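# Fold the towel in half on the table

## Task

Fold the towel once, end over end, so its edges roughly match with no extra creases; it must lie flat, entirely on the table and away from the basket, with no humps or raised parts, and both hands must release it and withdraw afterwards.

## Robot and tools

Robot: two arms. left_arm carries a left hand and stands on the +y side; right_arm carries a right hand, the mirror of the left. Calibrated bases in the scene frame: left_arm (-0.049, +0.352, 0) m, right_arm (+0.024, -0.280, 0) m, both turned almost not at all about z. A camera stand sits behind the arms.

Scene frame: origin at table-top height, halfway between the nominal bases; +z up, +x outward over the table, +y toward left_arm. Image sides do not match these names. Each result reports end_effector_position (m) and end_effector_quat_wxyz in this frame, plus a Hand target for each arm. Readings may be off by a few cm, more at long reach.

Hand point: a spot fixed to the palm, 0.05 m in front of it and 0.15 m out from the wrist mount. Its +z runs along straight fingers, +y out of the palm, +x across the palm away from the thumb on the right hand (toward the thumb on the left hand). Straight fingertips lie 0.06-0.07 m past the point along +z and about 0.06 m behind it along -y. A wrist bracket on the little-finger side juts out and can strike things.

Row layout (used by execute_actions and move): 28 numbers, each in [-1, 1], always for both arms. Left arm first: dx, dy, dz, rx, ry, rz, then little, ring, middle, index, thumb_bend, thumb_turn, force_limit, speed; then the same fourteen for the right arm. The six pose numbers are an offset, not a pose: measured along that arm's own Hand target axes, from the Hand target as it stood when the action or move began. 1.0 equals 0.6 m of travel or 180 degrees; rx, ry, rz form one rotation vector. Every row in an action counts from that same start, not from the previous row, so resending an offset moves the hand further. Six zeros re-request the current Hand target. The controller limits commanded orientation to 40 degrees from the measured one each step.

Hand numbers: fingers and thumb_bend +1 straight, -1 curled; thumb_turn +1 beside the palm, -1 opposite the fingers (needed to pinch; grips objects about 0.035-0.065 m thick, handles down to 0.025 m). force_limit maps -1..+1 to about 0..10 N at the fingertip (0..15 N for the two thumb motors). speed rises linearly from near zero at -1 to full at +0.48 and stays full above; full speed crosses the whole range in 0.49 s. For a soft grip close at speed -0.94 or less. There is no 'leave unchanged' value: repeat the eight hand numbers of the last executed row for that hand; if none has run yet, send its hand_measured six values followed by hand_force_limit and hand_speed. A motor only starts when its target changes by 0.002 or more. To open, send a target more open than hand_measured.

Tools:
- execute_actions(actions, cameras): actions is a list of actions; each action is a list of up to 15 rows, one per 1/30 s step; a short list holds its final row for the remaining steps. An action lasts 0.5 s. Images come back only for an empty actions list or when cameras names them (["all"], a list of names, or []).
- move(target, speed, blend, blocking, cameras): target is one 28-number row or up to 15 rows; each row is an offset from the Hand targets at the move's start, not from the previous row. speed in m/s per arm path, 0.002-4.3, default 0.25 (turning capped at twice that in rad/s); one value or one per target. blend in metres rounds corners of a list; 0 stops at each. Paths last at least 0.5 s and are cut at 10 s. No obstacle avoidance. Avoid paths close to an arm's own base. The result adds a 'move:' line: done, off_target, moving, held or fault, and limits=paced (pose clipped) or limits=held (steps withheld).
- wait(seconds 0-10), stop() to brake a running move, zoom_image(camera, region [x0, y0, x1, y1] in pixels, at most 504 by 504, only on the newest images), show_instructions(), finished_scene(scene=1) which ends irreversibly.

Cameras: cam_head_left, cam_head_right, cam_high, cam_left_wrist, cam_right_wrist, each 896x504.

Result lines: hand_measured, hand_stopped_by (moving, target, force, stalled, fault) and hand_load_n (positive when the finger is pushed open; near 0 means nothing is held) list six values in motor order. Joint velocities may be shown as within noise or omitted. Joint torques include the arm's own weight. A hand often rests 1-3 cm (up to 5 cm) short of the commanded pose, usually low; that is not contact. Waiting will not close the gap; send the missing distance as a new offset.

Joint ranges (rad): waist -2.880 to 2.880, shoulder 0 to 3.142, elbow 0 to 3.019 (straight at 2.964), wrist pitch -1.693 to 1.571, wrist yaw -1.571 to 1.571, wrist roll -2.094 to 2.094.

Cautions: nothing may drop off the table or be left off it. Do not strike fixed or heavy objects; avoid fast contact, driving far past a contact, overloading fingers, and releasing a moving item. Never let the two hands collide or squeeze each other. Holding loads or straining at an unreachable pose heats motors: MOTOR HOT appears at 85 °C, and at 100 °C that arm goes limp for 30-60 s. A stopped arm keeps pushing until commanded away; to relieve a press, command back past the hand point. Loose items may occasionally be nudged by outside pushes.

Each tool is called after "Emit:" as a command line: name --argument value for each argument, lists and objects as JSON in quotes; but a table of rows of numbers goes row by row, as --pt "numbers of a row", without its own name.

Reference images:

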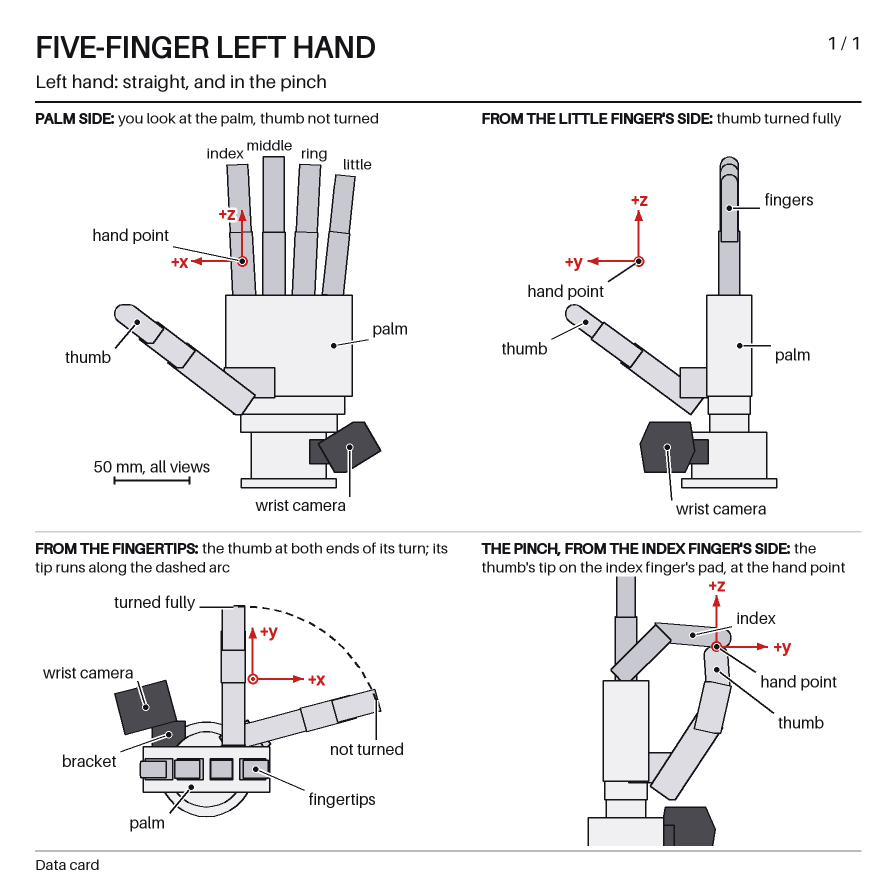

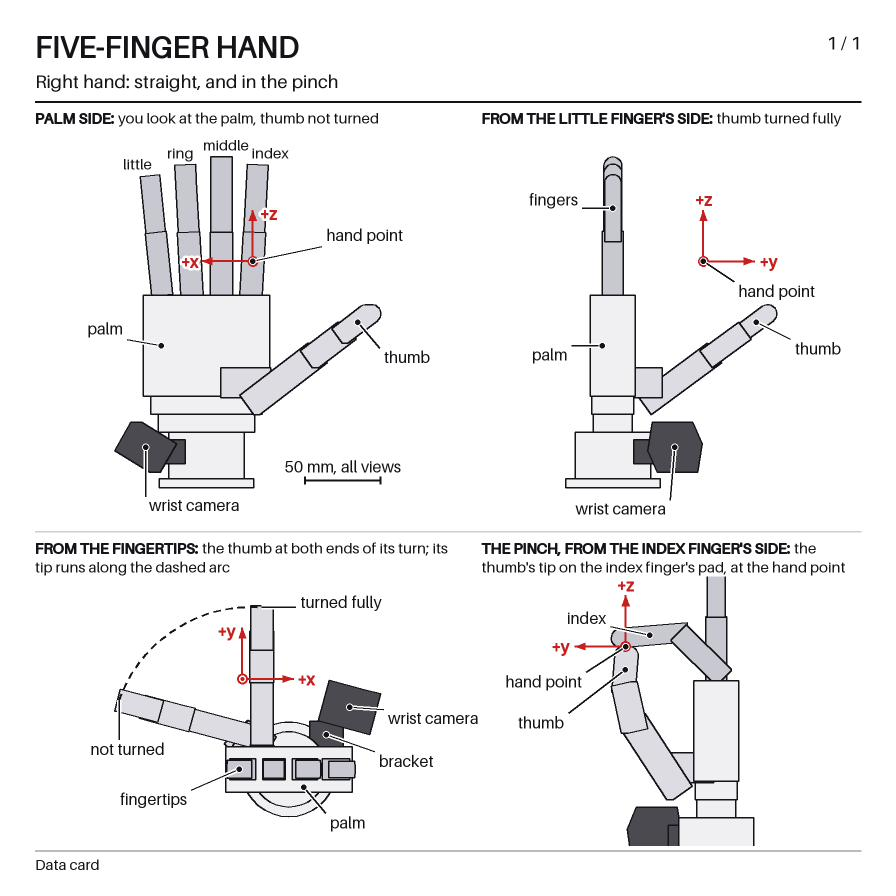

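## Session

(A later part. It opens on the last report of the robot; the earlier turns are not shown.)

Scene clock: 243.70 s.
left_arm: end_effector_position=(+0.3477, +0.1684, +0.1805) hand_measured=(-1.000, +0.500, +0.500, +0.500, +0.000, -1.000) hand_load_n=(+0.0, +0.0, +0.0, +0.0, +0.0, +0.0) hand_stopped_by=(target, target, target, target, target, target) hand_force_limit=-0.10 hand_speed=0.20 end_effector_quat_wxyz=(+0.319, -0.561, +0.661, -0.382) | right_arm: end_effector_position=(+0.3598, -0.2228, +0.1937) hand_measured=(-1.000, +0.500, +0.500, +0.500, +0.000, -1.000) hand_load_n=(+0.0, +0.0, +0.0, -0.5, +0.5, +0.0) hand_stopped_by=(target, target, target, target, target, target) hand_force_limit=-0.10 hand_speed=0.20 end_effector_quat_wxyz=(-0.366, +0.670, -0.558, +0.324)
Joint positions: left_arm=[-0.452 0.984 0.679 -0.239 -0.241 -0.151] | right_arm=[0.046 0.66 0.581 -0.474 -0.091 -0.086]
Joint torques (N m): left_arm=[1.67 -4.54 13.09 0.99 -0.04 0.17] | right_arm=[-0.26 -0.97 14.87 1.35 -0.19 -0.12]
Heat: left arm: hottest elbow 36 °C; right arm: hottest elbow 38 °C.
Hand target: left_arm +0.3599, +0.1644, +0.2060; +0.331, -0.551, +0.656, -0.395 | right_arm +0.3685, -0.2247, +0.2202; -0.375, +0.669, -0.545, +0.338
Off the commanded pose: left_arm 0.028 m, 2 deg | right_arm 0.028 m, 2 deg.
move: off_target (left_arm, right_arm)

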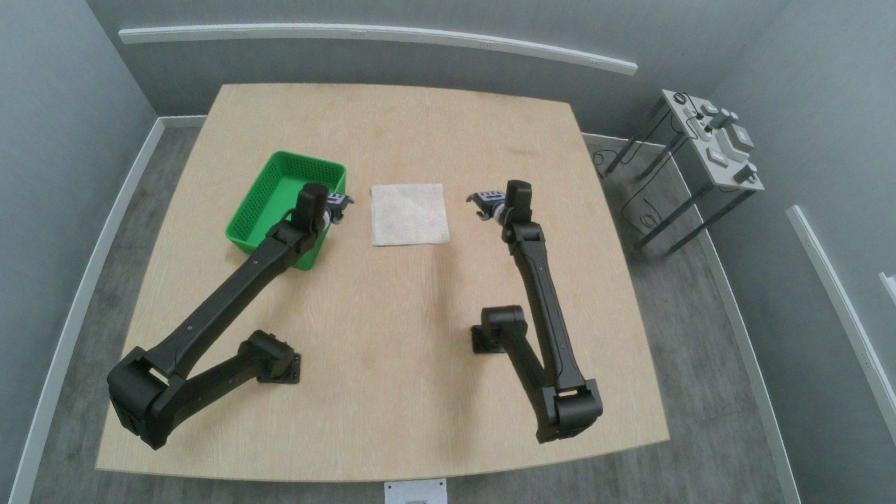

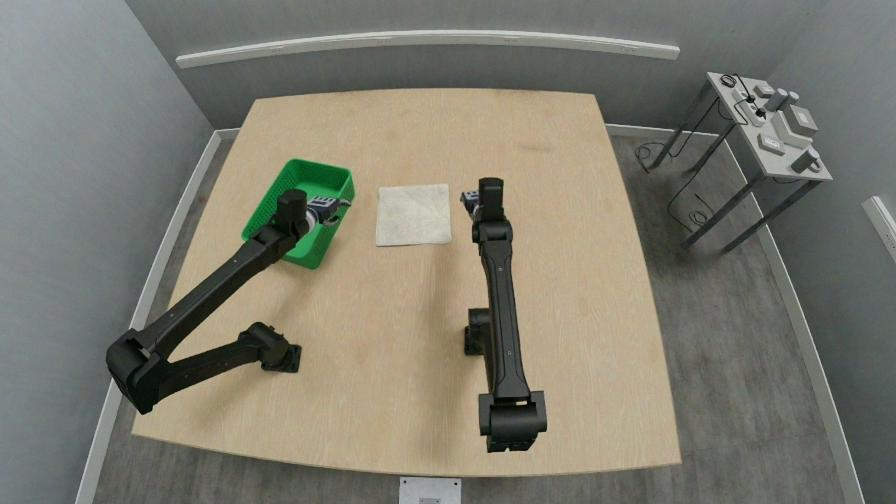

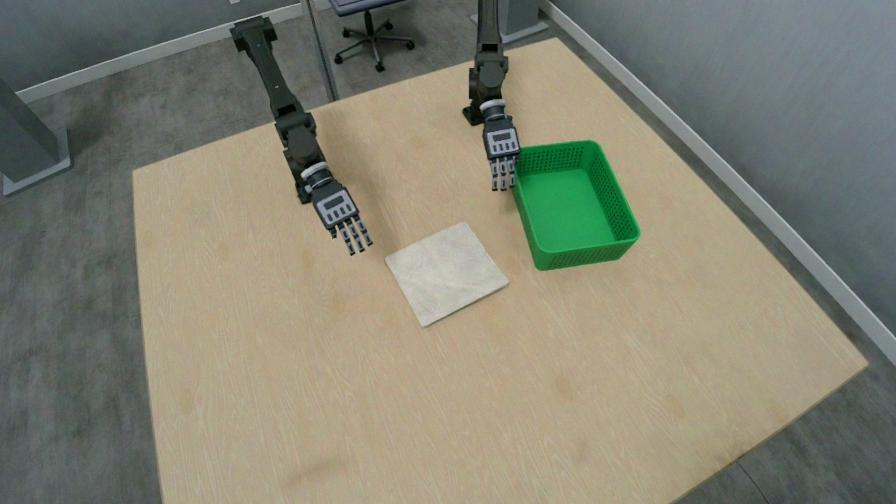

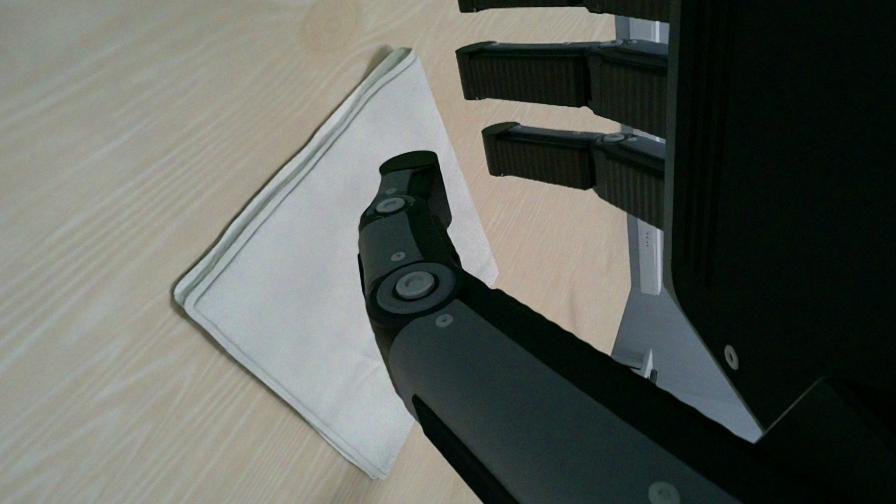

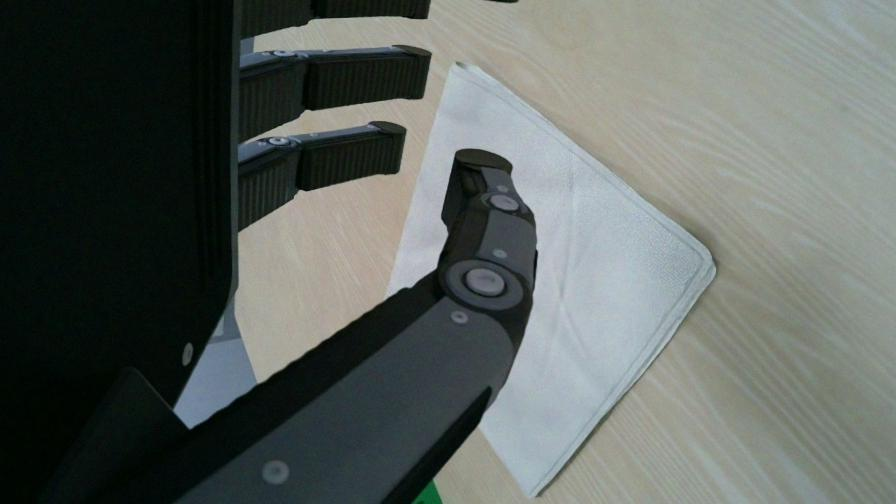

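Emit:
move --target '[-0.15,-0.13,-0.1,0,0,0, -1,0.5,0.5,0.5,0.0,-1,-0.1,0.2, 0.15,-0.13,-0.1,0,0,0, -1,0.5,0.5,0.5,0.0,-1,-0.1,0.2]' --cameras '["cam_high"]' --speed 0.25

Scene clock: 247.43 s.
left_arm: end_effector_position=(+0.3522, +0.2578, +0.2758) hand_measured=(-1.000, +0.500, +0.500, +0.500, +0.000, -1.000) hand_load_n=(+0.0, +0.0, +0.0, +0.0, +0.0, +0.0) hand_stopped_by=(target, target, target, target, target, target) hand_force_limit=-0.10 hand_speed=0.20 end_effector_quat_wxyz=(+0.318, -0.566, +0.658, -0.382) | right_arm: end_effector_position=(+0.3641, -0.3077, +0.2995) hand_measured=(-1.000, +0.500, +0.500, +0.500, +0.000, -1.000) hand_load_n=(+0.0, +0.0, +0.0, +0.0, +0.0, +0.0) hand_stopped_by=(target, target, target, target, target, target) hand_force_limit=-0.10 hand_speed=0.20 end_effector_quat_wxyz=(-0.372, +0.666, -0.559, +0.324)
Joint positions: left_arm=[-0.148 0.866 0.866 -0.531 0.016 -0.006] | right_arm=[-0.349 0.734 0.888 -0.754 -0.429 -0.297]
Joint torques (N m): left_arm=[1.55 -3.37 13.56 1.02 0.04 0.16] | right_arm=[-0.21 -0.85 14.58 1.22 -0.38 -0.14]
Heat: left arm: hottest elbow 37 °C; right arm: hottest elbow 39 °C.
Hand target: left_arm +0.3592, +0.2559, +0.3030; +0.331, -0.551, +0.656, -0.395 | right_arm +0.3698, -0.3116, +0.3212; -0.375, +0.669, -0.545, +0.338
Off the commanded pose: left_arm 0.028 m, 3 deg | right_arm 0.023 m, 2 deg.
move: off_target (left_arm, right_arm)
Images, in order (width x height): cam_high 896x504.

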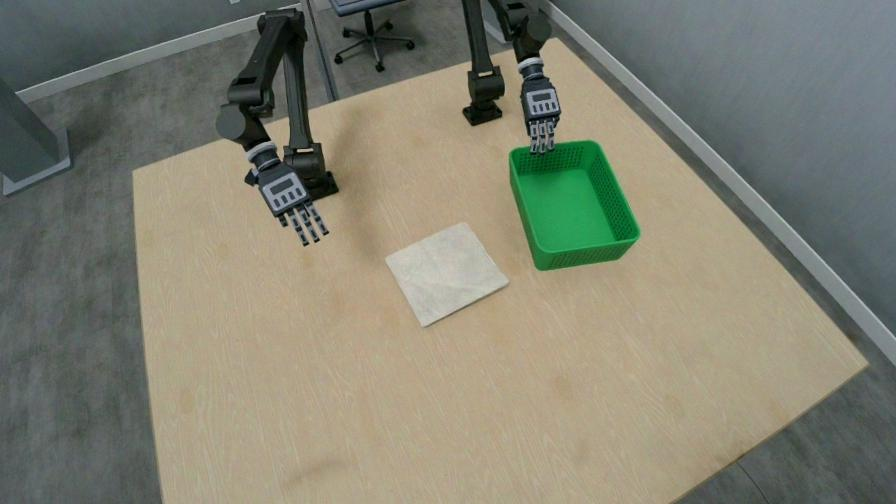

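Emit:
finished_scene

The scene is finished: the task was done.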